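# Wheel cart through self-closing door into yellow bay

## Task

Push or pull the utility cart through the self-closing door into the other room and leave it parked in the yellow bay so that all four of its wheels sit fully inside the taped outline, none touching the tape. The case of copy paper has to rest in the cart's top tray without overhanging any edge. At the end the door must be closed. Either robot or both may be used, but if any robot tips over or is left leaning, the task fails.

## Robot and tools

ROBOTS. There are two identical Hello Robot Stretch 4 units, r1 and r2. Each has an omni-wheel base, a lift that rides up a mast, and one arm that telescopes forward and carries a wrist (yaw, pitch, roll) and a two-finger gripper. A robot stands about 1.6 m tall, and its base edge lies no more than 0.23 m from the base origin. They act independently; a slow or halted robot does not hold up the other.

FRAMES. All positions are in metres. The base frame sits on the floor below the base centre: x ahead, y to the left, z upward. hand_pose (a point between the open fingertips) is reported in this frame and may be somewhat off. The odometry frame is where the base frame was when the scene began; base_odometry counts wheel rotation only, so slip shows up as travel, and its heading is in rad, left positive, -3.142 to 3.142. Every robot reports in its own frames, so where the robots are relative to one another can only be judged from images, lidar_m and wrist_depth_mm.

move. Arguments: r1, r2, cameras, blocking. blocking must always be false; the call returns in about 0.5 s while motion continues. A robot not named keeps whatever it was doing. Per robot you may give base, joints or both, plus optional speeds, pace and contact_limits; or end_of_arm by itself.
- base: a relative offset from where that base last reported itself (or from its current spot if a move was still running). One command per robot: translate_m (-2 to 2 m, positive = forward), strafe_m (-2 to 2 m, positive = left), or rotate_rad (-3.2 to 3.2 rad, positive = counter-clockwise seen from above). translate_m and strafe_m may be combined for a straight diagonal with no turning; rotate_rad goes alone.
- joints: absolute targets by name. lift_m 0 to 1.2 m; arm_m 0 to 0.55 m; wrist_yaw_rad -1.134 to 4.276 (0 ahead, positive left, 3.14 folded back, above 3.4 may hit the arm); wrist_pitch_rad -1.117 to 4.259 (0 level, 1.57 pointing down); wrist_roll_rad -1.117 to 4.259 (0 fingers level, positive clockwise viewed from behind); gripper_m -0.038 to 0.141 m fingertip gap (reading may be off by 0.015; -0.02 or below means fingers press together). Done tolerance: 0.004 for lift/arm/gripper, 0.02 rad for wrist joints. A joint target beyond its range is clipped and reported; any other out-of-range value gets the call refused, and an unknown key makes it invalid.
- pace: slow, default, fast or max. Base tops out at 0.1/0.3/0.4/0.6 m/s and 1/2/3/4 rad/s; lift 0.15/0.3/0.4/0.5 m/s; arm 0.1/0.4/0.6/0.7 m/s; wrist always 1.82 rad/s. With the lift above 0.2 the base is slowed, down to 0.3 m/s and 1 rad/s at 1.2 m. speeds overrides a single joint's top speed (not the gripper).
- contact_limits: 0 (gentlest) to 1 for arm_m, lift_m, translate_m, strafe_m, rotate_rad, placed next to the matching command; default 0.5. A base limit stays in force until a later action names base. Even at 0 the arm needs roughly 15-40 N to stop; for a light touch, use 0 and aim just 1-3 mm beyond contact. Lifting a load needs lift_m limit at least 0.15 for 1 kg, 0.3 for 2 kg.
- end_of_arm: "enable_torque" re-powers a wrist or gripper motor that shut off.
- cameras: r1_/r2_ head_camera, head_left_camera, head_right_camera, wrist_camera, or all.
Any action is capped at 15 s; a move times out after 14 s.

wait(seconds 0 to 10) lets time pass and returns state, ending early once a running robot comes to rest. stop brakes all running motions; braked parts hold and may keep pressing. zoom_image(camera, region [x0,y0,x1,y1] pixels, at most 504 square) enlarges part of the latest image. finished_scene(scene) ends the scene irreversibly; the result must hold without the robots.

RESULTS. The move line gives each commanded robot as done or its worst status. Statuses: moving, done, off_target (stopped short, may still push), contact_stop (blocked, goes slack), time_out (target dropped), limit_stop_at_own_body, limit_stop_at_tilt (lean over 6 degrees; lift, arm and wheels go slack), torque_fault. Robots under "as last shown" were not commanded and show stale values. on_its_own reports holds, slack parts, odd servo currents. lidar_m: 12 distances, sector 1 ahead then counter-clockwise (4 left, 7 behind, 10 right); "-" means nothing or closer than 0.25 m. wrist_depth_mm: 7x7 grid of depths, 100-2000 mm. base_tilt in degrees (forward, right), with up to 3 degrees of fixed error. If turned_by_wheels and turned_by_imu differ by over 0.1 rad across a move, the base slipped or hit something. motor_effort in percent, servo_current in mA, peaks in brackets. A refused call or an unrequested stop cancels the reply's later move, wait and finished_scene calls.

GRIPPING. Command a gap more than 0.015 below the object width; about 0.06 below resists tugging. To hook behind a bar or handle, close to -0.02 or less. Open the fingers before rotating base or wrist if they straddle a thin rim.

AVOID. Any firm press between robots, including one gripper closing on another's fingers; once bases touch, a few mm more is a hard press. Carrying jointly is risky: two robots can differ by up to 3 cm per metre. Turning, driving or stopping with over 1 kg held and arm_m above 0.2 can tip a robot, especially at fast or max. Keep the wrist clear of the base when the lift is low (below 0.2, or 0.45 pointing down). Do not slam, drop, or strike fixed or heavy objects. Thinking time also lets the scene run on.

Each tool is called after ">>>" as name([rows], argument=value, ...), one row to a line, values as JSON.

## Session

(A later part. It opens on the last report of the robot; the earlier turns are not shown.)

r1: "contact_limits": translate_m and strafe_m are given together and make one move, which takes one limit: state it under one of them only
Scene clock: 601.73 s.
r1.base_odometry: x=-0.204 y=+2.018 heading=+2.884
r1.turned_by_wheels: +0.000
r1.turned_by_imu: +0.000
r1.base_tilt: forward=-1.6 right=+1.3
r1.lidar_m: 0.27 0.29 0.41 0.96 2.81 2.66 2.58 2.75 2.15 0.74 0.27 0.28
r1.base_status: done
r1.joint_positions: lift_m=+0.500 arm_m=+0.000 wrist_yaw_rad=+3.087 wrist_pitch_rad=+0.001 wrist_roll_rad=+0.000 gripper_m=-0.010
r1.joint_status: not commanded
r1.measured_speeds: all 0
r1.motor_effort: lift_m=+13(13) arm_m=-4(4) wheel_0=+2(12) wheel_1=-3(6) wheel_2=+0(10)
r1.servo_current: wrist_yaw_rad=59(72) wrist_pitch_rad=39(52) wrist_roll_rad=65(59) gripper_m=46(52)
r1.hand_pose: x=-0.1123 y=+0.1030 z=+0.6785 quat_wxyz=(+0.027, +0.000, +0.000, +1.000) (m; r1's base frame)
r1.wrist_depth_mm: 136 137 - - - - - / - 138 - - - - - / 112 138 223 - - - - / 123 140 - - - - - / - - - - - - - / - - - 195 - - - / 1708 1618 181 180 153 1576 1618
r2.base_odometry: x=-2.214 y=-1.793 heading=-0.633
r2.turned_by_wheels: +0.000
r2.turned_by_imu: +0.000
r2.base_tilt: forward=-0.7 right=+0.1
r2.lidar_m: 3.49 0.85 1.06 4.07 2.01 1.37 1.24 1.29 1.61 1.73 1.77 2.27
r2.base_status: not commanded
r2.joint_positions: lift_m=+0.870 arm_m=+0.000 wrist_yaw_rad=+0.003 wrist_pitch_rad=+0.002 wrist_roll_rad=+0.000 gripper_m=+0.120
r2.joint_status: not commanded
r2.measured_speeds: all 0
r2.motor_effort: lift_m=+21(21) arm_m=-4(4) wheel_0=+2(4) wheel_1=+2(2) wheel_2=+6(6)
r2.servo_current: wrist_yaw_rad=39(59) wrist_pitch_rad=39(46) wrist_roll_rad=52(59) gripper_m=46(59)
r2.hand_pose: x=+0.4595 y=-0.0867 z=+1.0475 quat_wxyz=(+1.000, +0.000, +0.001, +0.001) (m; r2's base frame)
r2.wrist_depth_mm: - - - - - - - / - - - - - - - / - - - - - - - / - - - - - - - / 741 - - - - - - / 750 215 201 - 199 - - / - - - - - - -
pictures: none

>>> move(r1={"base": {"translate_m": 0.55, "strafe_m": 0.1}, "pace": "slow", "contact_limits": {"translate_m": 1.0}}, blocking=false)

>>> wait(seconds=3, cameras=["r1_head_left_camera", "r1_head_camera"])

>>> wait(seconds=5, cameras=["r1_head_camera", "r1_head_left_camera", "r2_head_left_camera"])

Scene clock: 607.57 s.
move: r1 moving
r1.base_odometry: x=-0.217 y=+2.019 heading=+2.885
r1.turned_by_wheels: +0.000
r1.turned_by_imu: +0.000
r1.base_tilt: forward=-1.6 right=+1.3
r1.lidar_m: 0.25 0.27 0.40 0.85 2.78 2.68 2.60 2.76 2.15 0.71 0.26 0.27
r1.base_status: translate_m moving; strafe_m moving
r1.joint_positions: lift_m=+0.500 arm_m=+0.000 wrist_yaw_rad=+3.087 wrist_pitch_rad=+0.001 wrist_roll_rad=+0.000 gripper_m=-0.010
r1.joint_status: not commanded
r1.measured_speeds: translate_m=+0.048 strafe_m=+0.009 rotate_rad=-0.002 lift_m=+0.000 arm_m=+0.000 wrist_yaw_rad=+0.000 wrist_pitch_rad=+0.000 wrist_roll_rad=+0.000
r1.motor_effort: lift_m=+13(13) arm_m=-4(4) wheel_0=+2(7) wheel_1=+5(5) wheel_2=-5(6)
r1.servo_current: wrist_yaw_rad=52(72) wrist_pitch_rad=39(46) wrist_roll_rad=59(65) gripper_m=46(46)
r1.contact_limits: translate_m 1
r1.hand_pose: x=-0.1123 y=+0.1030 z=+0.6785 quat_wxyz=(+0.027, +0.000, +0.000, +1.000) (m; r1's base frame)
r1.wrist_depth_mm: 136 138 - - - - - / - 138 - - - - - / 112 138 222 - - - - / 123 140 - - - - - / - - - - - - - / - - - 195 - - - / 1756 1661 181 180 152 1576 1499
r2.base_odometry: x=-2.214 y=-1.793 heading=-0.633
r2.turned_by_wheels: +0.000
r2.turned_by_imu: +0.000
r2.base_tilt: forward=-0.7 right=+0.0
r2.lidar_m: 3.50 0.85 1.07 4.04 1.99 1.36 1.23 1.27 1.60 1.73 1.78 2.27
r2.base_status: not commanded
r2.joint_positions: lift_m=+0.870 arm_m=+0.000 wrist_yaw_rad=+0.003 wrist_pitch_rad=+0.002 wrist_roll_rad=+0.000 gripper_m=+0.120
r2.joint_status: not commanded
r2.measured_speeds: all 0
r2.motor_effort: lift_m=+21(21) arm_m=-4(4) wheel_0=+2(3) wheel_1=+2(2) wheel_2=+6(6)
r2.servo_current: wrist_yaw_rad=52(52) wrist_pitch_rad=39(46) wrist_roll_rad=46(65) gripper_m=52(52)
r2.hand_pose: x=+0.4595 y=-0.0867 z=+1.0475 quat_wxyz=(+1.000, +0.000, +0.001, +0.001) (m; r2's base frame)
r2.wrist_depth_mm: - - - - - - - / - - - - - - - / - - - - - - - / - - - - - - - / 750 - - - - - - / 759 215 201 - 199 - - / - - - - - - -
pictures: none

Scene clock: 610.57 s.
earlier move: r1 moving
r1.base_odometry: x=-0.504 y=+2.041 heading=+2.885
r1.turned_by_wheels: +0.000
r1.turned_by_imu: +0.001
r1.base_tilt: forward=-1.7 right=+1.3
r1.lidar_m: 0.25 0.25 0.25 0.44 2.72 2.97 2.88 2.94 0.28 0.25 2.23 0.25
r1.base_status: translate_m moving; strafe_m moving
r1.joint_positions: lift_m=+0.500 arm_m=+0.000 wrist_yaw_rad=+3.097 wrist_pitch_rad=+0.001 wrist_roll_rad=+0.000 gripper_m=-0.010
r1.joint_status: not commanded
r1.measured_speeds: translate_m=+0.101 strafe_m=+0.018 rotate_rad=+0.004 lift_m=+0.000 arm_m=+0.000 wrist_yaw_rad=+0.000 wrist_pitch_rad=+0.000 wrist_roll_rad=+0.000
r1.motor_effort: lift_m=+14(14) arm_m=+6(6) wheel_0=+3(18) wheel_1=+14(17) wheel_2=-15(19)
r1.servo_current: wrist_yaw_rad=39(78) wrist_pitch_rad=33(52) wrist_roll_rad=52(78) gripper_m=46(52)
r1.contact_limits: translate_m 1
r1.hand_pose: x=-0.1135 y=+0.1003 z=+0.6784 quat_wxyz=(+0.023, +0.000, +0.000, +1.000) (m; r1's base frame)
r1.wrist_depth_mm: - 137 - - - - - / - 137 - - - - - / 107 137 195 - - - - / 118 138 294 - - - - / - - - - - - - / - - - 194 - - - / 1708 1618 180 181 152 1537 1576
r2.base_odometry: x=-2.214 y=-1.793 heading=-0.633
r2.turned_by_wheels: +0.000
r2.turned_by_imu: +0.000
r2.base_tilt: forward=-0.7 right=+0.1
r2.lidar_m: 3.51 0.86 1.07 4.03 2.04 1.36 1.23 1.25 1.61 1.73 1.75 2.02
r2.base_status: not commanded
r2.joint_positions: lift_m=+0.870 arm_m=+0.000 wrist_yaw_rad=+0.003 wrist_pitch_rad=+0.002 wrist_roll_rad=+0.000 gripper_m=+0.120
r2.joint_status: not commanded
r2.measured_speeds: all 0
r2.motor_effort: lift_m=+21(21) arm_m=-4(4) wheel_0=+3(3) wheel_1=+2(2) wheel_2=+6(6)
r2.servo_current: wrist_yaw_rad=46(65) wrist_pitch_rad=39(46) wrist_roll_rad=39(65) gripper_m=52(59)
r2.hand_pose: x=+0.4595 y=-0.0867 z=+1.0475 quat_wxyz=(+1.000, +0.000, +0.001, +0.001) (m; r2's base frame)
r2.wrist_depth_mm: - - - - - - - / - - - - - - - / - - - - - - - / - - - - - - - / 759 - - - - - - / 750 215 200 - 199 - - / - - - - - - -
wait: 3.00 s; no rest
pictures: r1_head_camera, r1_head_left_camera
Images, in order (width x height): r1_head_camera 420x560, r1_head_left_camera 420x672.

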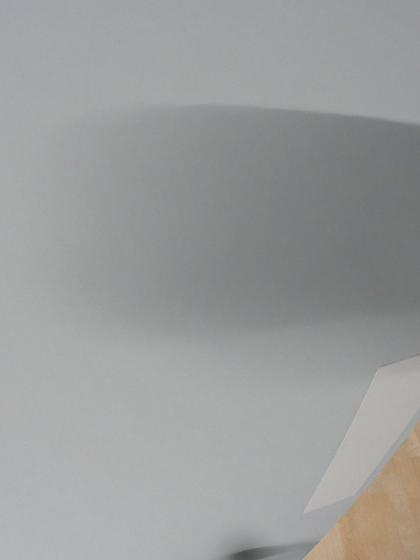

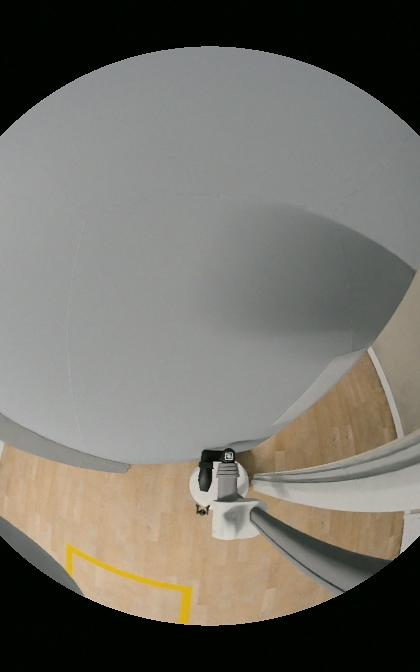

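Scene clock: 613.93 s.
earlier move: r1 done
r1.base_odometry: x=-0.761 y=+2.061 heading=+2.885
r1.turned_by_wheels: +0.000
r1.turned_by_imu: +0.003
r1.base_tilt: forward=-1.6 right=+1.3
r1.lidar_m: 0.25 0.25 0.25 0.28 0.62 3.24 3.16 0.45 0.36 0.88 2.31 0.34
r1.base_status: done
r1.joint_positions: lift_m=+0.500 arm_m=+0.000 wrist_yaw_rad=+3.098 wrist_pitch_rad=+0.001 wrist_roll_rad=+0.000 gripper_m=-0.010
r1.joint_status: not commanded
r1.measured_speeds: all 0
r1.motor_effort: lift_m=+14(14) arm_m=+6(7) wheel_0=+6(18) wheel_1=+11(17) wheel_2=-10(19)
r1.servo_current: wrist_yaw_rad=59(91) wrist_pitch_rad=39(52) wrist_roll_rad=52(78) gripper_m=39(52)
r1.contact_limits: translate_m 1
r1.hand_pose: x=-0.1137 y=+0.0998 z=+0.6784 quat_wxyz=(+0.022, +0.000, +0.000, +1.000) (m; r1's base frame)
r1.wrist_depth_mm: - 136 - - - - - / - 137 - - - - - / 107 137 191 - - - - / 118 137 259 - - - - / - - - - - - - / - - - 195 - - - / 1808 1661 180 151 153 1661 1618
r2.base_odometry: x=-2.214 y=-1.793 heading=-0.633
r2.turned_by_wheels: +0.000
r2.turned_by_imu: +0.000
r2.base_tilt: forward=-0.7 right=+0.0
r2.lidar_m: 3.48 0.83 1.04 4.06 2.02 1.35 1.24 1.27 1.64 1.74 1.75 1.74
r2.base_status: not commanded
r2.joint_positions: lift_m=+0.870 arm_m=+0.000 wrist_yaw_rad=+0.003 wrist_pitch_rad=+0.002 wrist_roll_rad=+0.000 gripper_m=+0.120
r2.joint_status: not commanded
r2.measured_speeds: all 0
r2.motor_effort: lift_m=+21(21) arm_m=-4(4) wheel_0=+3(3) wheel_1=+2(3) wheel_2=+6(6)
r2.servo_current: wrist_yaw_rad=46(65) wrist_pitch_rad=46(46) wrist_roll_rad=52(65) gripper_m=46(59)
r2.hand_pose: x=+0.4595 y=-0.0867 z=+1.0475 quat_wxyz=(+1.000, +0.000, +0.001, +0.001) (m; r2's base frame)
r2.wrist_depth_mm: - - - - - - - / - - - - - - - / - - - - - - - / - - - - - - - / 750 - - - - - - / 741 215 201 - 199 - - / - - - - - - -
wait: 3.37 of 5 s (r1 has come to rest)
pictures: r1_head_camera, r1_head_left_camera, r2_head_left_camera
Images, in order (width x height): r1_head_camera 420x560, r1_head_left_camera 420x672, r2_head_left_camera 420x672.

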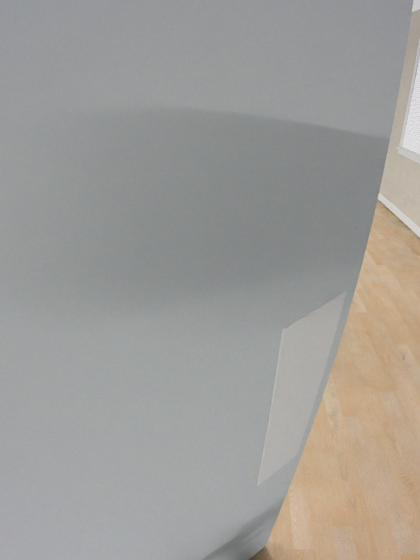

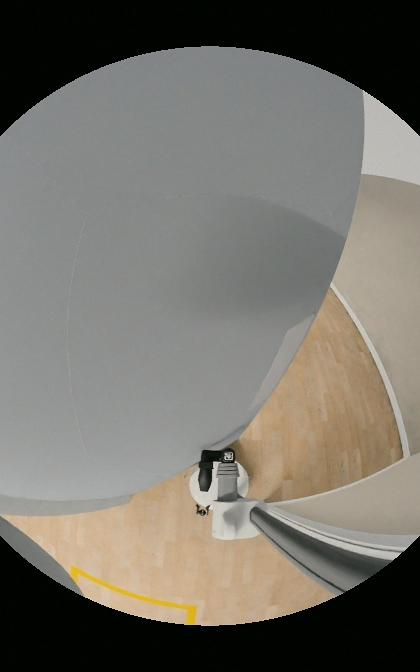

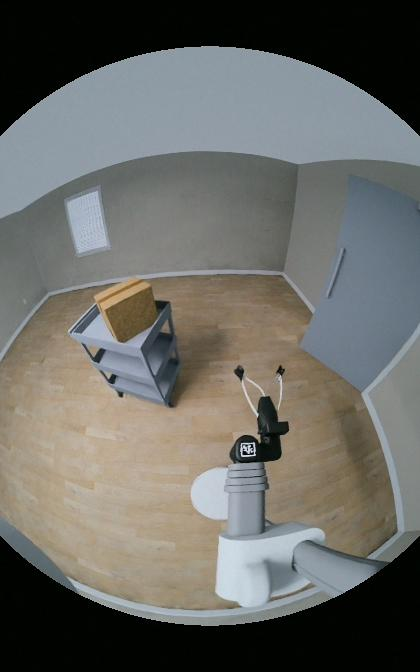

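>>> move(r1={"base": {"translate_m": 0.45, "strafe_m": 0.17}, "pace": "slow", "contact_limits": {"translate_m": 1.0}}, blocking=false)

>>> wait(seconds=7, cameras=["r1_head_camera", "r1_head_left_camera", "r2_head_left_camera", "r2_head_camera"])

Scene clock: 620.07 s.
move: r1 moving
r1.base_odometry: x=-0.774 y=+2.059 heading=+2.885
r1.turned_by_wheels: +0.000
r1.turned_by_imu: +0.000
r1.base_tilt: forward=-1.6 right=+1.3
r1.lidar_m: 0.25 0.25 0.25 0.28 0.60 3.25 3.16 0.46 0.39 0.96 2.31 0.35
r1.base_status: translate_m moving; strafe_m moving
r1.joint_positions: lift_m=+0.500 arm_m=+0.000 wrist_yaw_rad=+3.098 wrist_pitch_rad=+0.001 wrist_roll_rad=+0.000 gripper_m=-0.010
r1.joint_status: not commanded
r1.measured_speeds: translate_m=+0.049 strafe_m=+0.018 rotate_rad=-0.002 lift_m=+0.000 arm_m=+0.000 wrist_yaw_rad=+0.000 wrist_pitch_rad=+0.000 wrist_roll_rad=+0.000
r1.motor_effort: lift_m=+14(14) arm_m=+6(7) wheel_0=+7(8) wheel_1=+14(16) wheel_2=-15(16)
r1.servo_current: wrist_yaw_rad=59(72) wrist_pitch_rad=39(46) wrist_roll_rad=52(59) gripper_m=46(46)
r1.contact_limits: translate_m 1
r1.hand_pose: x=-0.1137 y=+0.0998 z=+0.6784 quat_wxyz=(+0.022, +0.000, +0.000, +1.000) (m; r1's base frame)
r1.wrist_depth_mm: - 137 - - - - - / - 136 - - - - - / 107 137 192 - - - - / 118 137 259 - - - - / - - - - - - - / - - - 195 - - - / 1756 1661 180 151 153 1618 1618
r2: as last shown
r2.base_tilt: forward=-0.7 right=+0.1
r2.lidar_m: 3.50 0.82 1.07 4.07 2.03 1.36 1.24 1.26 1.63 1.74 1.74 1.71
r2.motor_effort: lift_m=+21(21) arm_m=-4(4) wheel_0=+3(3) wheel_1=+2(2) wheel_2=+6(6)
r2.servo_current: wrist_yaw_rad=52(59) wrist_pitch_rad=39(46) wrist_roll_rad=46(52) gripper_m=52(59)
r2.wrist_depth_mm: - - - - - - - / - - - - - - - / - - - - - - - / - - - - - - - / 750 - - - - - - / 750 215 200 - 199 - - / - - - - - - -
pictures: none

Scene clock: 625.60 s.
earlier move: r1 done
r1.base_odometry: x=-1.239 y=+2.010 heading=+2.885
r1.turned_by_wheels: +0.000
r1.turned_by_imu: +0.001
r1.base_tilt: forward=-1.6 right=+1.3
r1.lidar_m: 1.36 0.25 - 0.25 0.25 0.56 3.61 0.81 0.95 2.38 2.46 3.51
r1.base_status: done
r1.joint_positions: lift_m=+0.500 arm_m=+0.000 wrist_yaw_rad=+3.093 wrist_pitch_rad=+0.001 wrist_roll_rad=+0.000 gripper_m=-0.010
r1.joint_status: not commanded
r1.measured_speeds: all 0
r1.motor_effort: lift_m=+14(14) arm_m=+5(7) wheel_0=+1(9) wheel_1=+8(17) wheel_2=-5(16)
r1.servo_current: wrist_yaw_rad=52(91) wrist_pitch_rad=46(52) wrist_roll_rad=46(65) gripper_m=39(52)
r1.contact_limits: translate_m 1
r1.hand_pose: x=-0.1130 y=+0.1014 z=+0.6784 quat_wxyz=(+0.024, +0.000, +0.000, +1.000) (m; r1's base frame)
r1.wrist_depth_mm: - 137 - - - - 270 / - 137 - - - - 307 / 110 138 215 - - - 315 / 121 138 287 - - - 286 / 788 - - - - - 324 / - - - 194 - - 329 / 1661 1618 180 180 153 539 327
r2.base_odometry: x=-2.214 y=-1.793 heading=-0.633
r2.turned_by_wheels: +0.000
r2.turned_by_imu: +0.001
r2.base_tilt: forward=-0.7 right=+0.0
r2.lidar_m: 3.48 0.86 1.05 4.06 2.01 1.36 1.26 1.28 1.64 1.73 1.39 1.21
r2.base_status: not commanded
r2.joint_positions: lift_m=+0.870 arm_m=+0.000 wrist_yaw_rad=+0.003 wrist_pitch_rad=+0.002 wrist_roll_rad=+0.000 gripper_m=+0.120
r2.joint_status: not commanded
r2.measured_speeds: all 0
r2.motor_effort: lift_m=+21(21) arm_m=-4(4) wheel_0=+3(4) wheel_1=+2(2) wheel_2=+6(6)
r2.servo_current: wrist_yaw_rad=46(65) wrist_pitch_rad=39(46) wrist_roll_rad=52(65) gripper_m=52(59)
r2.hand_pose: x=+0.4595 y=-0.0867 z=+1.0475 quat_wxyz=(+1.000, +0.000, +0.001, +0.001) (m; r2's base frame)
r2.wrist_depth_mm: - - - - - - - / - - - - - - - / - - - - - - - / - - - - - - - / 759 - - - - - - / 750 215 201 - 199 - - / - - - - - - -
wait: 5.53 of 7 s (r1 has come to rest)
pictures: r1_head_camera, r1_head_left_camera, r2_head_camera, r2_head_left_camera
Images, in order (width x height): r1_head_camera 420x560, r1_head_left_camera 420x672, r2_head_camera 420x560, r2_head_left_camera 420x672.

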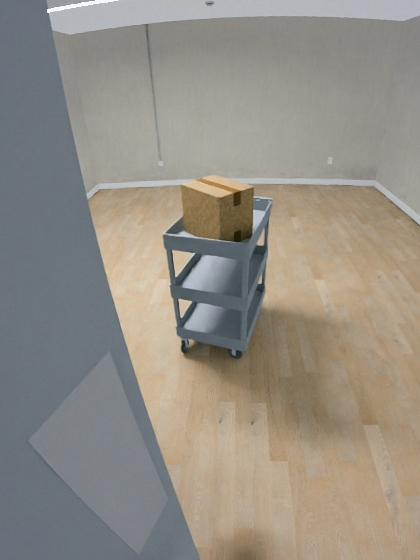

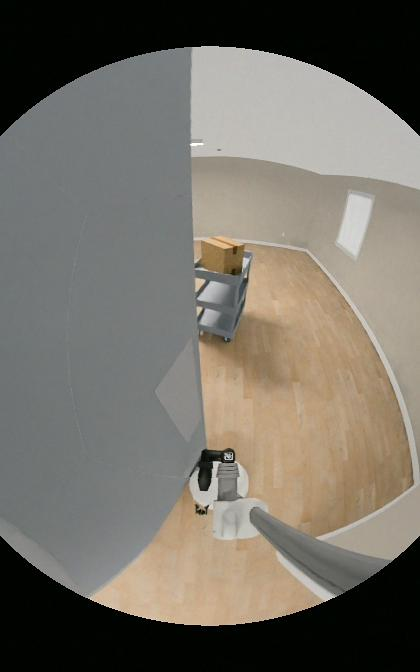

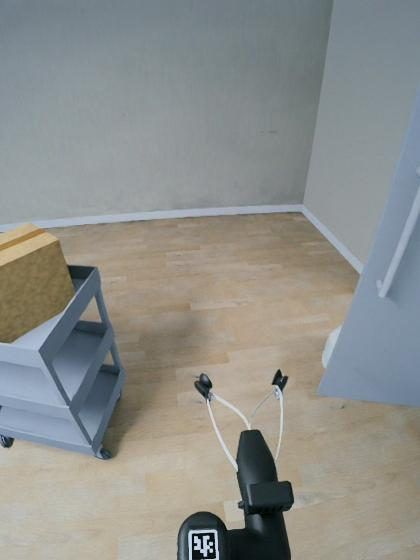

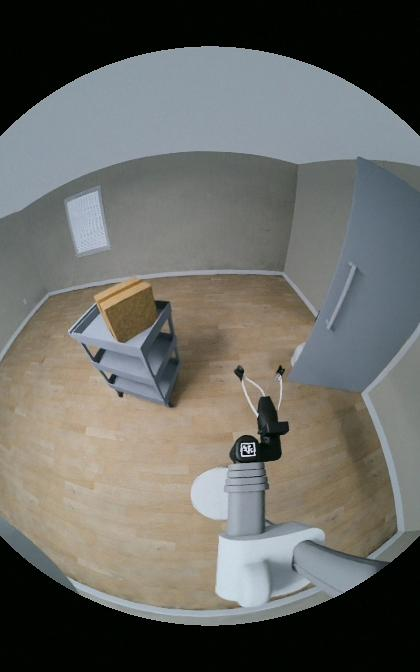

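>>> move(r2={"base": {"translate_m": 0.3, "strafe_m": -0.566}, "joints": {"gripper_m": 0.13}}, blocking=false)

>>> wait(seconds=5, cameras=["r2_head_camera", "r2_wrist_camera", "r2_head_right_camera"])

Scene clock: 641.23 s.
move: r2 moving
r1: as last shown
r1.turned_by_imu: +0.000
r1.lidar_m: 1.39 0.25 - 0.25 0.25 0.56 3.62 0.77 0.97 2.37 2.51 3.52
r1.motor_effort: lift_m=+14(14) arm_m=+5(5) wheel_0=+1(1) wheel_1=+8(9) wheel_2=-5(5)
r1.servo_current: wrist_yaw_rad=59(59) wrist_pitch_rad=46(46) wrist_roll_rad=46(59) gripper_m=46(52)
r1.contact_limits: translate_m 1
r1.wrist_depth_mm: - 137 - - - - 270 / - 137 - - - - 307 / 110 137 213 - - - 314 / 121 138 289 - - - 286 / 788 - - - - - 324 / - - - 194 - - 329 / 1661 1661 180 180 152 549 327
r2.base_odometry: x=-2.219 y=-1.824 heading=-0.633
r2.turned_by_wheels: +0.000
r2.turned_by_imu: +0.000
r2.base_tilt: forward=-0.7 right=+0.0
r2.lidar_m: 3.48 0.85 1.00 4.10 2.03 1.38 1.23 1.29 1.64 1.70 1.38 1.17
r2.base_status: translate_m moving; strafe_m moving
r2.joint_positions: lift_m=+0.870 arm_m=+0.000 wrist_yaw_rad=+0.003 wrist_pitch_rad=+0.002 wrist_roll_rad=+0.000 gripper_m=+0.129
r2.joint_status: gripper_m moving
r2.measured_speeds: translate_m=+0.058 strafe_m=-0.107 rotate_rad=+0.007 lift_m=+0.000 arm_m=+0.000 wrist_yaw_rad=+0.000 wrist_pitch_rad=+0.000 wrist_roll_rad=+0.000
r2.motor_effort: lift_m=+21(21) arm_m=-4(4) wheel_0=+10(12) wheel_1=-8(8) wheel_2=-8(9)
r2.servo_current: wrist_yaw_rad=52(59) wrist_pitch_rad=39(46) wrist_roll_rad=52(52) gripper_m=59(91)
r2.hand_pose: x=+0.4595 y=-0.0867 z=+1.0475 quat_wxyz=(+1.000, +0.000, +0.001, +0.001) (m; r2's base frame)
r2.wrist_depth_mm: - - - - - - - / - - - - - - - / - - - - - - - / - - - - - - - / 768 - - - - - - / 750 842 218 - 219 - - / - - - - - - -
pictures: none

Scene clock: 644.37 s.
earlier move: r2 done
r1.base_odometry: x=-1.239 y=+2.010 heading=+2.885
r1.turned_by_wheels: +0.000
r1.turned_by_imu: +0.000
r1.base_tilt: forward=-1.6 right=+1.3
r1.lidar_m: 1.37 0.25 - 0.25 0.25 0.55 3.63 0.80 0.95 2.38 2.51 3.49
r1.base_status: not commanded
r1.joint_positions: lift_m=+0.500 arm_m=+0.000 wrist_yaw_rad=+3.093 wrist_pitch_rad=+0.001 wrist_roll_rad=+0.000 gripper_m=-0.010
r1.joint_status: not commanded
r1.measured_speeds: all 0
r1.motor_effort: lift_m=+14(14) arm_m=+5(5) wheel_0=+1(2) wheel_1=+8(9) wheel_2=-5(5)
r1.servo_current: wrist_yaw_rad=59(72) wrist_pitch_rad=39(52) wrist_roll_rad=39(72) gripper_m=39(52)
r1.contact_limits: translate_m 1
r1.hand_pose: x=-0.1130 y=+0.1014 z=+0.6784 quat_wxyz=(+0.024, +0.000, +0.000, +1.000) (m; r1's base frame)
r1.wrist_depth_mm: - 137 - - - - 270 / - 137 - - - - 309 / 110 138 215 - - - 314 / 121 138 289 - - - 285 / 778 - - - - - 324 / - - - 195 - - 327 / 1708 1661 180 181 152 539 327
r2.base_odometry: x=-2.307 y=-2.427 heading=-0.633
r2.turned_by_wheels: +0.000
r2.turned_by_imu: +0.001
r2.base_tilt: forward=-0.7 right=+0.1
r2.lidar_m: 0.65 3.34 1.11 4.66 2.38 1.62 1.47 1.51 1.24 1.15 0.90 0.67
r2.base_status: done
r2.joint_positions: lift_m=+0.870 arm_m=+0.000 wrist_yaw_rad=+0.003 wrist_pitch_rad=+0.002 wrist_roll_rad=+0.000 gripper_m=+0.130
r2.joint_status: all done
r2.measured_speeds: all 0
r2.motor_effort: lift_m=+21(21) arm_m=-4(4) wheel_0=+1(14) wheel_1=-4(10) wheel_2=-3(10)
r2.servo_current: wrist_yaw_rad=33(65) wrist_pitch_rad=46(52) wrist_roll_rad=39(59) gripper_m=46(91)
r2.hand_pose: x=+0.4595 y=-0.0867 z=+1.0475 quat_wxyz=(+1.000, +0.000, +0.001, +0.001) (m; r2's base frame)
r2.wrist_depth_mm: - - - - 413 - - / - - - - 415 - - / - - - - 421 - - / - - - - 421 - - / - - - - 418 - - / - - 217 - 193 - - / - - - - - - -
wait: 3.13 of 5 s (r2 has come to rest)
pictures: r2_head_camera, r2_head_right_camera, r2_wrist_camera
Images, in order (width x height): r2_head_camera 420x560, r2_head_right_camera 420x672, r2_wrist_camera 616x392.

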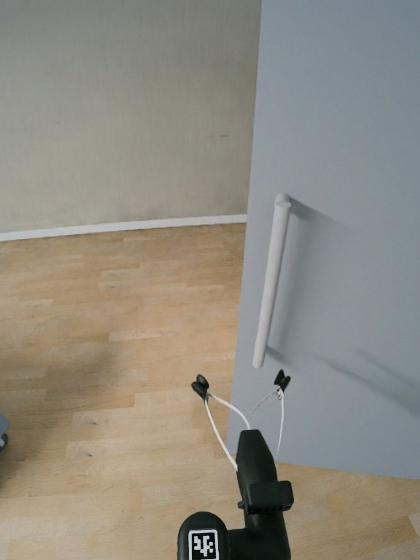

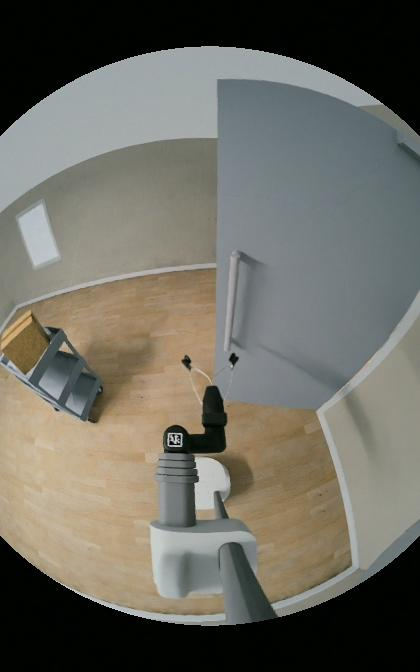

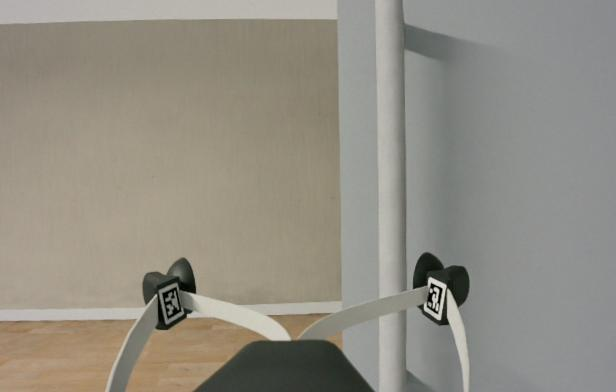

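>>> move(r2={"base": {"rotate_rad": -0.13}}, blocking=false)

>>> wait(seconds=2, cameras=["r2_wrist_camera"])

Scene clock: 659.73 s.
move: r2 moving
r1: as last shown
r1.lidar_m: 1.37 0.25 - 0.25 0.25 0.53 3.63 0.80 0.95 2.37 2.50 3.52
r1.motor_effort: lift_m=+14(14) arm_m=+5(5) wheel_0=+0(1) wheel_1=+8(8) wheel_2=-5(5)
r1.servo_current: wrist_yaw_rad=46(65) wrist_pitch_rad=33(52) wrist_roll_rad=52(52) gripper_m=33(46)
r1.contact_limits: translate_m 1
r1.wrist_depth_mm: - 137 - - - - 271 / - 137 - - - - 306 / 110 137 216 - - - 315 / 121 138 287 - - - 285 / 778 - - - - - 324 / - - - 195 - - 329 / 1661 1618 181 180 153 544 327
r2.base_odometry: x=-2.307 y=-2.427 heading=-0.762
r2.turned_by_wheels: -0.129
r2.turned_by_imu: -0.125
r2.base_tilt: forward=-0.6 right=+0.1
r2.lidar_m: 0.66 3.26 1.12 1.12 2.88 1.70 1.48 1.48 1.31 1.15 0.97 0.77
r2.base_status: rotate_rad moving
r2.joint_positions: lift_m=+0.870 arm_m=+0.000 wrist_yaw_rad=+0.002 wrist_pitch_rad=+0.002 wrist_roll_rad=+0.000 gripper_m=+0.130
r2.joint_status: not commanded
r2.measured_speeds: translate_m=+0.001 strafe_m=+0.000 rotate_rad=-0.051 lift_m=+0.000 arm_m=+0.000 wrist_yaw_rad=+0.000 wrist_pitch_rad=+0.000 wrist_roll_rad=+0.000
r2.motor_effort: lift_m=+21(21) arm_m=-4(4) wheel_0=+3(10) wheel_1=+3(8) wheel_2=+4(9)
r2.servo_current: wrist_yaw_rad=52(59) wrist_pitch_rad=39(46) wrist_roll_rad=46(59) gripper_m=59(59)
r2.hand_pose: x=+0.4595 y=-0.0867 z=+1.0475 quat_wxyz=(+1.000, +0.000, +0.001, +0.001) (m; r2's base frame)
r2.wrist_depth_mm: - - - 436 - - - / - - - 433 - - - / - - - 436 - - - / - - - 525 - - - / - - - 445 - - - / - - 218 442 190 - - / - - - - - - -
pictures: none

Scene clock: 660.03 s.
earlier move: r2 done
r1.base_odometry: x=-1.239 y=+2.010 heading=+2.885
r1.turned_by_wheels: +0.000
r1.turned_by_imu: +0.000
r1.base_tilt: forward=-1.6 right=+1.2
r1.lidar_m: 1.38 0.25 - 0.25 0.25 0.54 3.61 0.79 0.97 2.38 2.49 3.51
r1.base_status: not commanded
r1.joint_positions: lift_m=+0.500 arm_m=+0.000 wrist_yaw_rad=+3.093 wrist_pitch_rad=+0.001 wrist_roll_rad=+0.000 gripper_m=-0.010
r1.joint_status: not commanded
r1.measured_speeds: all 0
r1.motor_effort: lift_m=+14(14) arm_m=+5(5) wheel_0=+1(1) wheel_1=+8(8) wheel_2=-5(5)
r1.servo_current: wrist_yaw_rad=52(65) wrist_pitch_rad=46(52) wrist_roll_rad=39(59) gripper_m=46(46)
r1.contact_limits: translate_m 1
r1.hand_pose: x=-0.1130 y=+0.1014 z=+0.6784 quat_wxyz=(+0.024, +0.000, +0.000, +1.000) (m; r1's base frame)
r1.wrist_depth_mm: - 137 - - - - 270 / - 137 - - - - 307 / 110 138 215 - - - 315 / 121 138 287 - - - 286 / 788 - - - - - 324 / - - - 194 - - 325 / 1618 1661 180 181 152 544 325
r2.base_odometry: x=-2.307 y=-2.427 heading=-0.763
r2.turned_by_wheels: +0.000
r2.turned_by_imu: +0.000
r2.base_tilt: forward=-0.7 right=+0.1
r2.lidar_m: 0.66 3.29 1.11 1.12 2.87 1.71 1.47 1.48 1.31 1.16 0.96 0.75
r2.base_status: done
r2.joint_positions: lift_m=+0.870 arm_m=+0.000 wrist_yaw_rad=+0.002 wrist_pitch_rad=+0.002 wrist_roll_rad=+0.000 gripper_m=+0.130
r2.joint_status: not commanded
r2.measured_speeds: all 0
r2.motor_effort: lift_m=+21(21) arm_m=-4(4) wheel_0=+3(10) wheel_1=+4(8) wheel_2=+5(9)
r2.servo_current: wrist_yaw_rad=59(59) wrist_pitch_rad=46(46) wrist_roll_rad=52(59) gripper_m=52(59)
r2.hand_pose: x=+0.4595 y=-0.0867 z=+1.0475 quat_wxyz=(+1.000, +0.000, +0.001, +0.001) (m; r2's base frame)
r2.wrist_depth_mm: - - - 433 - - - / - - - 436 - - - / - - - 439 - - - / - - - 525 - - - / - - - 449 - - - / - - 217 442 190 - - / - - - - - - -
wait: 0.30 of 2 s (r2 has come to rest)
pictures: r2_wrist_camera
Images, in order (width x height): r2_wrist_camera 616x392.

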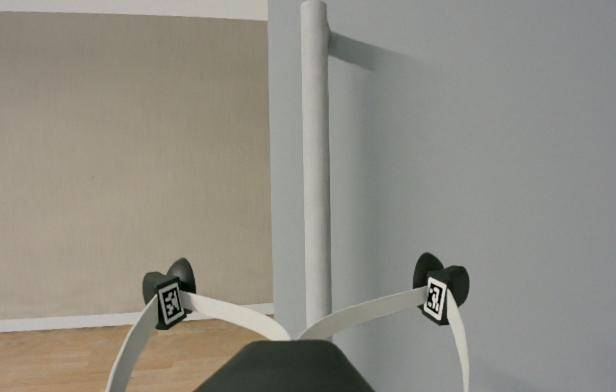

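>>> move(r2={"joints": {"arm_m": 0.25}, "speeds": {"arm_m": 0.15}, "contact_limits": {"arm_m": 0.2}}, blocking=false)

>>> wait(seconds=4, cameras=["r2_wrist_camera", "r2_head_camera"])

>>> zoom_image(camera="r2_head_camera", region=[170, 150, 350, 400])

Scene clock: 668.97 s.
move: r2 moving
r1: as last shown
r1.base_tilt: forward=-1.6 right=+1.3
r1.lidar_m: 1.38 0.25 - 0.25 0.27 0.53 3.64 0.79 0.93 2.38 2.48 3.52
r1.motor_effort: lift_m=+14(14) arm_m=+5(5) wheel_0=+1(2) wheel_1=+8(8) wheel_2=-5(5)
r1.servo_current: wrist_yaw_rad=46(78) wrist_pitch_rad=39(46) wrist_roll_rad=52(59) gripper_m=39(46)
r1.contact_limits: translate_m 1
r1.wrist_depth_mm: - 137 - - - - 271 / - 137 - - - - 307 / 110 138 214 - - - 314 / 121 138 289 - - - 286 / 778 - - - - - 324 / - - - 194 - - 327 / 1661 1661 181 180 152 549 324
r2.base_odometry: x=-2.307 y=-2.427 heading=-0.763
r2.turned_by_wheels: +0.000
r2.turned_by_imu: +0.000
r2.base_tilt: forward=-0.7 right=+0.0
r2.lidar_m: 0.68 3.28 1.14 1.12 2.87 1.70 1.47 1.49 1.32 1.13 0.96 0.76
r2.base_status: not commanded
r2.joint_positions: lift_m=+0.870 arm_m=+0.047 wrist_yaw_rad=+0.002 wrist_pitch_rad=+0.002 wrist_roll_rad=+0.000 gripper_m=+0.130
r2.joint_status: arm_m moving
r2.measured_speeds: translate_m=+0.000 strafe_m=+0.000 rotate_rad=+0.000 lift_m=+0.000 arm_m=+0.150 wrist_yaw_rad=+0.000 wrist_pitch_rad=+0.000 wrist_roll_rad=+0.000
r2.motor_effort: lift_m=+21(21) arm_m=+7(14) wheel_0=+3(3) wheel_1=+4(5) wheel_2=+5(5)
r2.servo_current: wrist_yaw_rad=39(72) wrist_pitch_rad=39(39) wrist_roll_rad=65(65) gripper_m=52(59)
r2.contact_limits: arm_m 0.2
r2.hand_pose: x=+0.5067 y=-0.0867 z=+1.0475 quat_wxyz=(+1.000, +0.000, +0.001, +0.001) (m; r2's base frame)
r2.wrist_depth_mm: - - - 389 - - - / - - - 392 - - - / - - - 394 - - - / - - - 399 - - - / - - - 402 - - - / - - 219 399 189 - - / - - - - - - -
pictures: none

Scene clock: 670.80 s.
earlier move: r2 done
r1.base_odometry: x=-1.239 y=+2.010 heading=+2.885
r1.turned_by_wheels: +0.000
r1.turned_by_imu: +0.000
r1.base_tilt: forward=-1.6 right=+1.3
r1.lidar_m: 1.37 0.25 - 0.25 0.26 0.54 3.65 0.78 0.94 2.36 2.51 3.48
r1.base_status: not commanded
r1.joint_positions: lift_m=+0.500 arm_m=+0.000 wrist_yaw_rad=+3.093 wrist_pitch_rad=+0.001 wrist_roll_rad=+0.000 gripper_m=-0.010
r1.joint_status: not commanded
r1.measured_speeds: all 0
r1.motor_effort: lift_m=+14(14) arm_m=+5(5) wheel_0=+1(2) wheel_1=+8(9) wheel_2=-5(5)
r1.servo_current: wrist_yaw_rad=59(78) wrist_pitch_rad=39(52) wrist_roll_rad=59(65) gripper_m=39(52)
r1.contact_limits: translate_m 1
r1.hand_pose: x=-0.1130 y=+0.1014 z=+0.6784 quat_wxyz=(+0.024, +0.000, +0.000, +1.000) (m; r1's base frame)
r1.wrist_depth_mm: - 137 - - - - 270 / - 138 - - - - 310 / 110 138 214 - - - 314 / 121 138 289 - - - 286 / 798 - - - - - 325 / - - - 194 - - 325 / 1661 1661 181 180 152 544 325
r2.base_odometry: x=-2.307 y=-2.427 heading=-0.763
r2.turned_by_wheels: +0.000
r2.turned_by_imu: +0.000
r2.base_tilt: forward=-0.7 right=+0.1
r2.lidar_m: 0.69 3.27 1.13 1.13 2.83 1.71 1.48 1.48 1.32 1.14 0.98 0.76
r2.base_status: not commanded
r2.joint_positions: lift_m=+0.870 arm_m=+0.250 wrist_yaw_rad=+0.002 wrist_pitch_rad=+0.002 wrist_roll_rad=+0.000 gripper_m=+0.130
r2.joint_status: all done
r2.measured_speeds: all 0
r2.motor_effort: lift_m=+21(21) arm_m=+7(14) wheel_0=+3(4) wheel_1=+4(5) wheel_2=+5(5)
r2.servo_current: wrist_yaw_rad=52(72) wrist_pitch_rad=39(46) wrist_roll_rad=46(65) gripper_m=52(59)
r2.contact_limits: arm_m 0.2
r2.hand_pose: x=+0.7093 y=-0.0867 z=+1.0475 quat_wxyz=(+1.000, +0.000, +0.001, +0.001) (m; r2's base frame)
r2.wrist_depth_mm: - - - 188 255 247 240 / - - - 189 258 248 240 / - - - 190 259 250 242 / - - - 191 260 251 245 / - - 283 191 262 252 247 / - - 218 190 259 250 246 / - - - - 264 256 248
wait: 1.83 of 4 s (r2 has come to rest)
pictures: r2_head_camera, r2_wrist_camera
Images, in order (width x height): r2_head_camera 420x560, r2_wrist_camera 616x392.

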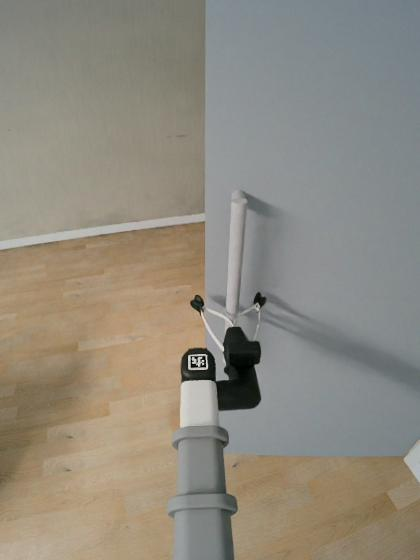

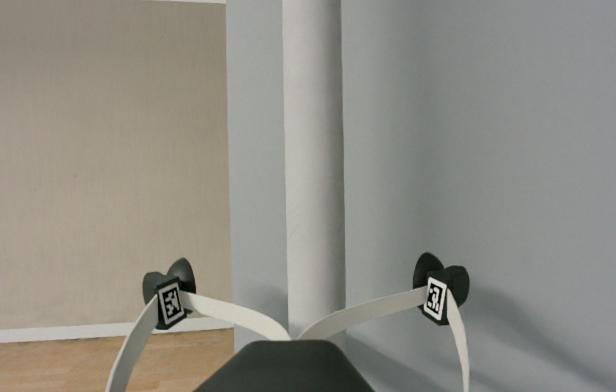

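Scaled by 2.016 from the camera's 420x560 image, which has a finer 1200x1600 frame.

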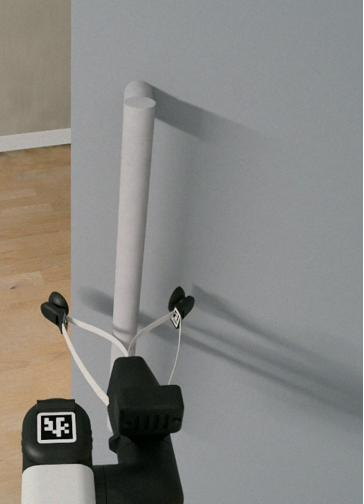

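>>> move(r2={"joints": {"arm_m": 0.275}, "speeds": {"arm_m": 0.1}, "contact_limits": {"arm_m": 0.1}}, blocking=false)

>>> wait(seconds=1.5)

>>> move(r2={"joints": {"gripper_m": -0.025}}, blocking=false)

>>> wait(seconds=3, cameras=["r2_wrist_camera", "r2_head_camera"])

>>> zoom_image(camera="r2_head_camera", region=[170, 150, 350, 400])

Scene clock: 681.27 s.
move: r2 moving
r1: as last shown
r1.lidar_m: 1.38 0.25 - 0.25 0.25 0.54 3.62 0.79 0.96 2.36 2.50 3.53
r1.motor_effort: lift_m=+14(14) arm_m=+5(5) wheel_0=+1(1) wheel_1=+9(9) wheel_2=-5(5)
r1.servo_current: wrist_yaw_rad=59(65) wrist_pitch_rad=46(46) wrist_roll_rad=39(59) gripper_m=46(46)
r1.contact_limits: translate_m 1
r1.wrist_depth_mm: - 137 - - - - 271 / - 137 - - - - 309 / 110 138 215 - - - 315 / 121 138 290 - - - 286 / 778 - - - - - 324 / - - - 195 - - 329 / 1618 1661 180 181 152 539 325
r2.base_odometry: x=-2.307 y=-2.427 heading=-0.763
r2.turned_by_wheels: +0.000
r2.turned_by_imu: +0.000
r2.base_tilt: forward=-0.7 right=+0.1
r2.lidar_m: 0.68 3.27 1.12 1.08 2.88 1.71 1.47 1.48 1.30 1.15 0.98 0.75
r2.base_status: not commanded
r2.joint_positions: lift_m=+0.870 arm_m=+0.275 wrist_yaw_rad=-0.003 wrist_pitch_rad=+0.002 wrist_roll_rad=+0.000 gripper_m=+0.130
r2.joint_status: arm_m moving
r2.measured_speeds: translate_m=+0.000 strafe_m=+0.000 rotate_rad=+0.000 lift_m=+0.000 arm_m=+0.006 wrist_yaw_rad=-0.023 wrist_pitch_rad=+0.000 wrist_roll_rad=+0.000
r2.motor_effort: lift_m=+21(21) arm_m=+16(16) wheel_0=+3(3) wheel_1=+4(5) wheel_2=+2(5)
r2.servo_current: wrist_yaw_rad=39(52) wrist_pitch_rad=46(46) wrist_roll_rad=46(52) gripper_m=46(52)
r2.contact_limits: arm_m 0.1
r2.hand_pose: x=+0.7335 y=-0.0883 z=+1.0475 quat_wxyz=(+1.000, +0.000, +0.001, -0.002) (m; r2's base frame)
r2.wrist_depth_mm: - - 252 165 236 229 223 / - - 254 167 237 229 224 / - - 255 167 238 230 225 / - - 257 168 241 233 227 / - - 257 169 242 234 228 / - - 256 170 242 233 230 / - - 1921 - 243 236 231
pictures: none

Scene clock: 681.57 s.
earlier move: r2 done
r1.base_odometry: x=-1.239 y=+2.010 heading=+2.885
r1.turned_by_wheels: +0.000
r1.turned_by_imu: +0.000
r1.base_tilt: forward=-1.6 right=+1.2
r1.lidar_m: 1.38 0.25 - 0.25 0.26 0.55 3.62 0.78 0.94 2.38 2.50 3.50
r1.base_status: not commanded
r1.joint_positions: lift_m=+0.500 arm_m=+0.000 wrist_yaw_rad=+3.093 wrist_pitch_rad=+0.001 wrist_roll_rad=+0.000 gripper_m=-0.010
r1.joint_status: not commanded
r1.measured_speeds: all 0
r1.motor_effort: lift_m=+14(14) arm_m=+5(5) wheel_0=+0(1) wheel_1=+9(9) wheel_2=-5(5)
r1.servo_current: wrist_yaw_rad=39(72) wrist_pitch_rad=46(52) wrist_roll_rad=46(59) gripper_m=46(46)
r1.contact_limits: translate_m 1
r1.hand_pose: x=-0.1130 y=+0.1014 z=+0.6784 quat_wxyz=(+0.024, +0.000, +0.000, +1.000) (m; r1's base frame)
r1.wrist_depth_mm: - 137 - - - - 270 / - 137 - - - - 309 / 110 138 214 - - - 315 / 121 138 290 - - - 286 / 778 - - - - - 327 / - - - 195 - - 327 / 1618 1661 180 181 152 544 327
r2.base_odometry: x=-2.307 y=-2.427 heading=-0.763
r2.turned_by_wheels: +0.000
r2.turned_by_imu: +0.000
r2.base_tilt: forward=-0.7 right=+0.1
r2.lidar_m: 0.67 3.27 1.10 1.08 2.86 1.70 1.47 1.47 1.31 1.14 0.97 0.76
r2.base_status: not commanded
r2.joint_positions: lift_m=+0.870 arm_m=+0.275 wrist_yaw_rad=-0.003 wrist_pitch_rad=+0.002 wrist_roll_rad=+0.000 gripper_m=+0.130
r2.joint_status: all done
r2.measured_speeds: all 0
r2.motor_effort: lift_m=+21(21) arm_m=+13(16) wheel_0=+3(3) wheel_1=+4(5) wheel_2=+1(5)
r2.servo_current: wrist_yaw_rad=52(59) wrist_pitch_rad=33(46) wrist_roll_rad=46(52) gripper_m=59(59)
r2.contact_limits: arm_m 0.1
r2.hand_pose: x=+0.7335 y=-0.0884 z=+1.0475 quat_wxyz=(+1.000, +0.000, +0.001, -0.002) (m; r2's base frame)
r2.wrist_depth_mm: - - 253 165 236 229 223 / - - 253 167 237 229 224 / - - 256 167 239 231 227 / - - 256 168 241 232 226 / - - 258 170 242 233 229 / - - 256 170 242 233 229 / - - 1863 - 242 236 232
wait: 0.30 of 1.5 s (r2 has come to rest)
pictures: none

Scene clock: 682.07 s.
move: r2 moving
r1: as last shown
r1.base_tilt: forward=-1.6 right=+1.3
r1.lidar_m: 1.38 0.25 - 0.25 0.25 0.56 3.61 0.82 0.93 2.37 2.49 3.52
r1.motor_effort: lift_m=+14(14) arm_m=+5(5) wheel_0=+0(1) wheel_1=+9(10) wheel_2=-5(5)
r1.servo_current: wrist_yaw_rad=39(65) wrist_pitch_rad=46(52) wrist_roll_rad=46(72) gripper_m=46(52)
r1.contact_limits: translate_m 1
r1.wrist_depth_mm: - 137 - - - - 271 / - 138 - - - - 309 / 110 138 214 - - - 312 / 121 138 287 - - - 285 / 778 - - - - - 324 / - - - 195 - - 327 / 1618 1661 180 180 153 539 324
r2.base_odometry: x=-2.307 y=-2.427 heading=-0.763
r2.turned_by_wheels: +0.000
r2.turned_by_imu: +0.000
r2.base_tilt: forward=-0.7 right=+0.1
r2.lidar_m: 0.69 3.28 1.14 1.10 2.88 1.73 1.49 1.50 1.33 1.14 0.98 0.75
r2.base_status: not commanded
r2.joint_positions: lift_m=+0.870 arm_m=+0.275 wrist_yaw_rad=-0.005 wrist_pitch_rad=+0.002 wrist_roll_rad=+0.000 gripper_m=+0.117
r2.joint_status: gripper_m moving
r2.measured_speeds: translate_m=+0.000 strafe_m=+0.000 rotate_rad=+0.000 lift_m=+0.000 arm_m=+0.000 wrist_yaw_rad=-0.010 wrist_pitch_rad=+0.000 wrist_roll_rad=+0.000
r2.motor_effort: lift_m=+21(21) arm_m=+12(13) wheel_0=+4(4) wheel_1=+4(5) wheel_2=+1(1)
r2.servo_current: wrist_yaw_rad=52(59) wrist_pitch_rad=39(46) wrist_roll_rad=39(59) gripper_m=91(91)
r2.contact_limits: arm_m 0.1
r2.hand_pose: x=+0.7334 y=-0.0889 z=+1.0475 quat_wxyz=(+1.000, +0.000, +0.001, -0.003) (m; r2's base frame)
r2.wrist_depth_mm: - - 252 165 236 230 223 / - - 253 167 236 229 224 / - - 255 167 240 230 227 / - - 256 170 241 234 227 / - - 257 170 242 235 228 / - - 257 170 241 234 231 / - - 1983 - 242 237 232
pictures: none

Scene clock: 683.90 s.
earlier move: r2 done
r1.base_odometry: x=-1.239 y=+2.010 heading=+2.885
r1.turned_by_wheels: +0.000
r1.turned_by_imu: +0.000
r1.base_tilt: forward=-1.6 right=+1.3
r1.lidar_m: 1.36 0.25 - 0.25 0.25 0.55 3.62 0.79 0.96 2.39 2.52 3.51
r1.base_status: not commanded
r1.joint_positions: lift_m=+0.500 arm_m=+0.000 wrist_yaw_rad=+3.093 wrist_pitch_rad=+0.001 wrist_roll_rad=+0.000 gripper_m=-0.010
r1.joint_status: not commanded
r1.measured_speeds: all 0
r1.motor_effort: lift_m=+14(14) arm_m=+5(5) wheel_0=+0(1) wheel_1=+5(10) wheel_2=-4(5)
r1.servo_current: wrist_yaw_rad=46(72) wrist_pitch_rad=39(52) wrist_roll_rad=52(72) gripper_m=39(52)
r1.contact_limits: translate_m 1
r1.hand_pose: x=-0.1130 y=+0.1014 z=+0.6784 quat_wxyz=(+0.024, +0.000, +0.000, +1.000) (m; r1's base frame)
r1.wrist_depth_mm: - 137 - - - - 270 / - 137 - - - - 307 / 110 138 215 - - - 314 / 121 138 289 - - - 286 / 788 - - - - - 289 / - - - 194 - - 325 / 1618 1661 180 181 152 544 325
r2.base_odometry: x=-2.307 y=-2.427 heading=-0.764
r2.turned_by_wheels: -0.001
r2.turned_by_imu: -0.001
r2.base_tilt: forward=-0.7 right=+0.1
r2.lidar_m: 0.67 3.29 1.13 1.13 2.92 1.72 1.49 1.47 1.33 1.13 0.99 0.75
r2.base_status: not commanded
r2.joint_positions: lift_m=+0.870 arm_m=+0.275 wrist_yaw_rad=-0.003 wrist_pitch_rad=+0.002 wrist_roll_rad=+0.000 gripper_m=-0.024
r2.joint_status: all done
r2.measured_speeds: all 0
r2.motor_effort: lift_m=+21(21) arm_m=+4(13) wheel_0=-3(4) wheel_1=+2(5) wheel_2=-4(5)
r2.servo_current: wrist_yaw_rad=52(72) wrist_pitch_rad=39(46) wrist_roll_rad=39(65) gripper_m=104(195)
r2.contact_limits: arm_m 0.1
r2.hand_pose: x=+0.7340 y=-0.0883 z=+1.0475 quat_wxyz=(+1.000, +0.000, +0.001, -0.001) (m; r2's base frame)
r2.wrist_depth_mm: - - 249 162 232 224 220 / - - 251 164 234 226 221 / - - 254 164 236 228 223 / - - 254 166 237 229 223 / - - 256 167 239 230 224 / - - 185 167 181 231 228 / - - 259 - 241 230 227
wait: 1.83 of 3 s (r2 has come to rest)
pictures: r2_head_camera, r2_wrist_camera
Images, in order (width x height): r2_head_camera 420x560, r2_wrist_camera 616x392.

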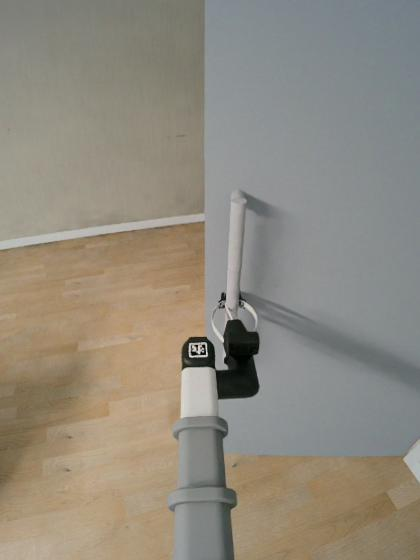

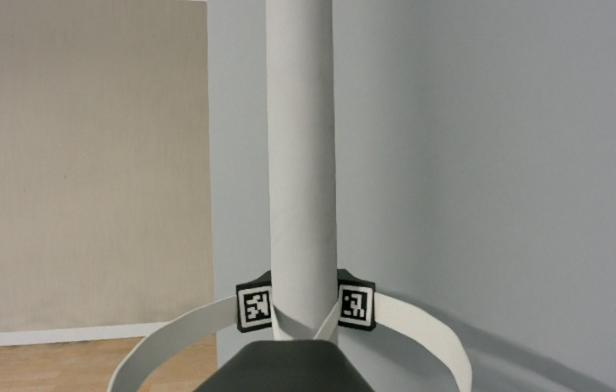

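Scaled by 2.016 from the camera's 420x560 image, which has a finer 1200x1600 frame.

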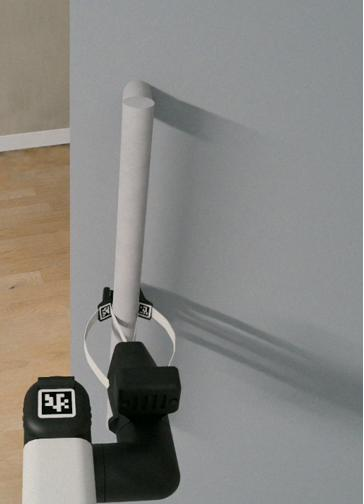

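>>> move(r2={"base": {"translate_m": -0.25, "strafe_m": -0.043}, "pace": "slow"}, blocking=false)

>>> wait(seconds=5, cameras=["r2_wrist_camera", "r2_head_camera", "r1_head_left_camera"])

Scene clock: 692.83 s.
move: r2 moving
r1: as last shown
r1.lidar_m: 1.34 0.25 0.25 0.25 0.26 0.55 3.63 0.82 0.95 2.38 2.50 3.53
r1.motor_effort: lift_m=+14(14) arm_m=+5(5) wheel_0=+0(0) wheel_1=+2(5) wheel_2=-3(4)
r1.servo_current: wrist_yaw_rad=46(72) wrist_pitch_rad=39(52) wrist_roll_rad=33(72) gripper_m=46(46)
r1.contact_limits: translate_m 1
r1.wrist_depth_mm: - 137 - - - - 314 / - 137 - - - - 322 / 110 138 215 - - - 330 / 121 138 289 - - - 338 / 778 - - - - - 342 / - - - 195 - - 342 / 1661 1661 181 180 153 559 343
r2.base_odometry: x=-2.317 y=-2.420 heading=-0.764
r2.turned_by_wheels: +0.000
r2.turned_by_imu: +0.000
r2.base_tilt: forward=-0.6 right=+0.1
r2.lidar_m: 0.67 3.27 1.14 1.11 2.85 1.70 1.46 1.49 1.31 1.13 0.97 0.77
r2.base_status: translate_m moving; strafe_m moving
r2.joint_positions: lift_m=+0.870 arm_m=+0.275 wrist_yaw_rad=-0.001 wrist_pitch_rad=+0.002 wrist_roll_rad=+0.000 gripper_m=-0.024
r2.joint_status: not commanded
r2.measured_speeds: translate_m=-0.047 strafe_m=-0.008 rotate_rad=+0.000 lift_m=+0.000 arm_m=+0.000 wrist_yaw_rad=+0.009 wrist_pitch_rad=+0.000 wrist_roll_rad=+0.000
r2.motor_effort: lift_m=+21(21) arm_m=-4(5) wheel_0=-8(11) wheel_1=-9(10) wheel_2=+12(14)
r2.servo_current: wrist_yaw_rad=46(59) wrist_pitch_rad=39(46) wrist_roll_rad=52(59) gripper_m=104(104)
r2.contact_limits: arm_m 0.1
r2.hand_pose: x=+0.7342 y=-0.0878 z=+1.0475 quat_wxyz=(+1.000, +0.000, +0.001, -0.001) (m; r2's base frame)
r2.wrist_depth_mm: - - 251 162 234 225 220 / - - 252 164 235 227 222 / - - 253 165 236 227 223 / - - 256 166 236 229 224 / - - 257 167 240 231 224 / - - 186 167 180 231 227 / - - 260 - 241 230 227
pictures: none

Scene clock: 696.13 s.
earlier move: r2 done
r1.base_odometry: x=-1.239 y=+2.010 heading=+2.885
r1.turned_by_wheels: +0.000
r1.turned_by_imu: +0.000
r1.base_tilt: forward=-1.6 right=+1.3
r1.lidar_m: 1.37 0.50 0.38 0.36 0.41 0.67 3.61 0.80 0.97 2.37 2.49 3.51
r1.base_status: not commanded
r1.joint_positions: lift_m=+0.500 arm_m=+0.000 wrist_yaw_rad=+3.093 wrist_pitch_rad=+0.001 wrist_roll_rad=+0.000 gripper_m=-0.010
r1.joint_status: not commanded
r1.measured_speeds: all 0
r1.motor_effort: lift_m=+14(14) arm_m=+5(5) wheel_0=+0(1) wheel_1=+2(5) wheel_2=-3(4)
r1.servo_current: wrist_yaw_rad=46(72) wrist_pitch_rad=39(52) wrist_roll_rad=59(72) gripper_m=46(52)
r1.contact_limits: translate_m 1
r1.hand_pose: x=-0.1130 y=+0.1014 z=+0.6784 quat_wxyz=(+0.024, +0.000, +0.000, +1.000) (m; r1's base frame)
r1.wrist_depth_mm: - 137 - - - - 492 / - 138 - - - - 500 / 110 138 215 - - - 473 / 121 138 287 - - - 508 / 788 - - - - - 512 / - - - 194 - - 517 / 1576 1661 181 181 153 - 512
r2.base_odometry: x=-2.517 y=-2.286 heading=-0.762
r2.turned_by_wheels: +0.002
r2.turned_by_imu: +0.005
r2.base_tilt: forward=-0.7 right=+0.0
r2.lidar_m: 0.68 3.52 1.24 4.66 2.39 1.43 1.23 1.23 1.32 1.16 1.16 0.79
r2.base_status: done
r2.joint_positions: lift_m=+0.870 arm_m=+0.275 wrist_yaw_rad=+0.010 wrist_pitch_rad=+0.002 wrist_roll_rad=+0.000 gripper_m=-0.024
r2.joint_status: not commanded
r2.measured_speeds: all 0
r2.motor_effort: lift_m=+21(21) arm_m=-4(5) wheel_0=+4(11) wheel_1=-2(12) wheel_2=+16(21)
r2.servo_current: wrist_yaw_rad=59(85) wrist_pitch_rad=39(46) wrist_roll_rad=46(59) gripper_m=98(111)
r2.contact_limits: arm_m 0.1
r2.hand_pose: x=+0.7352 y=-0.0844 z=+1.0475 quat_wxyz=(+1.000, +0.000, +0.001, +0.005) (m; r2's base frame)
r2.wrist_depth_mm: - - 237 166 246 251 255 / - - 240 166 248 252 256 / - - 240 166 249 253 257 / - - 243 167 250 254 258 / - - 244 167 252 255 259 / - - 184 167 181 258 262 / - - 246 - 255 262 264
wait: 3.30 of 5 s (r2 has come to rest)
pictures: r1_head_left_camera, r2_head_camera, r2_wrist_camera
Images, in order (width x height): r1_head_left_camera 420x672, r2_head_camera 420x560, r2_wrist_camera 616x392.

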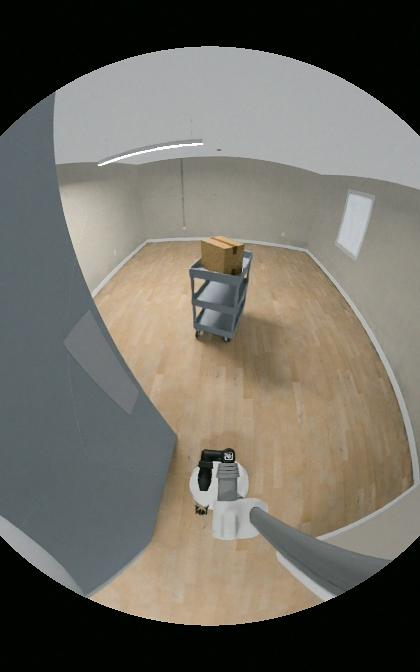

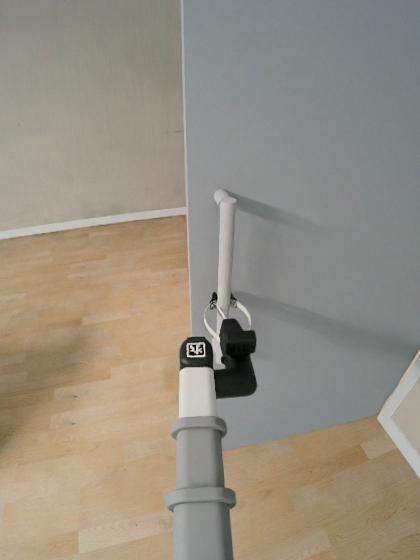

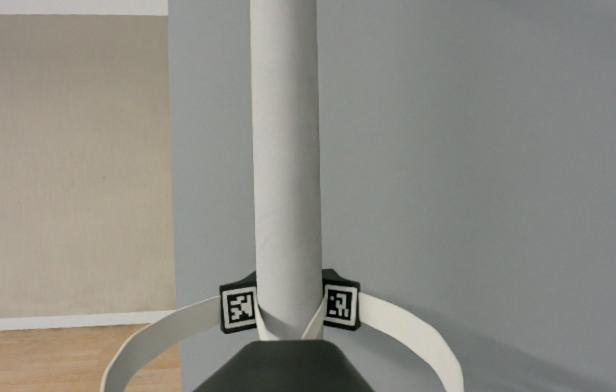

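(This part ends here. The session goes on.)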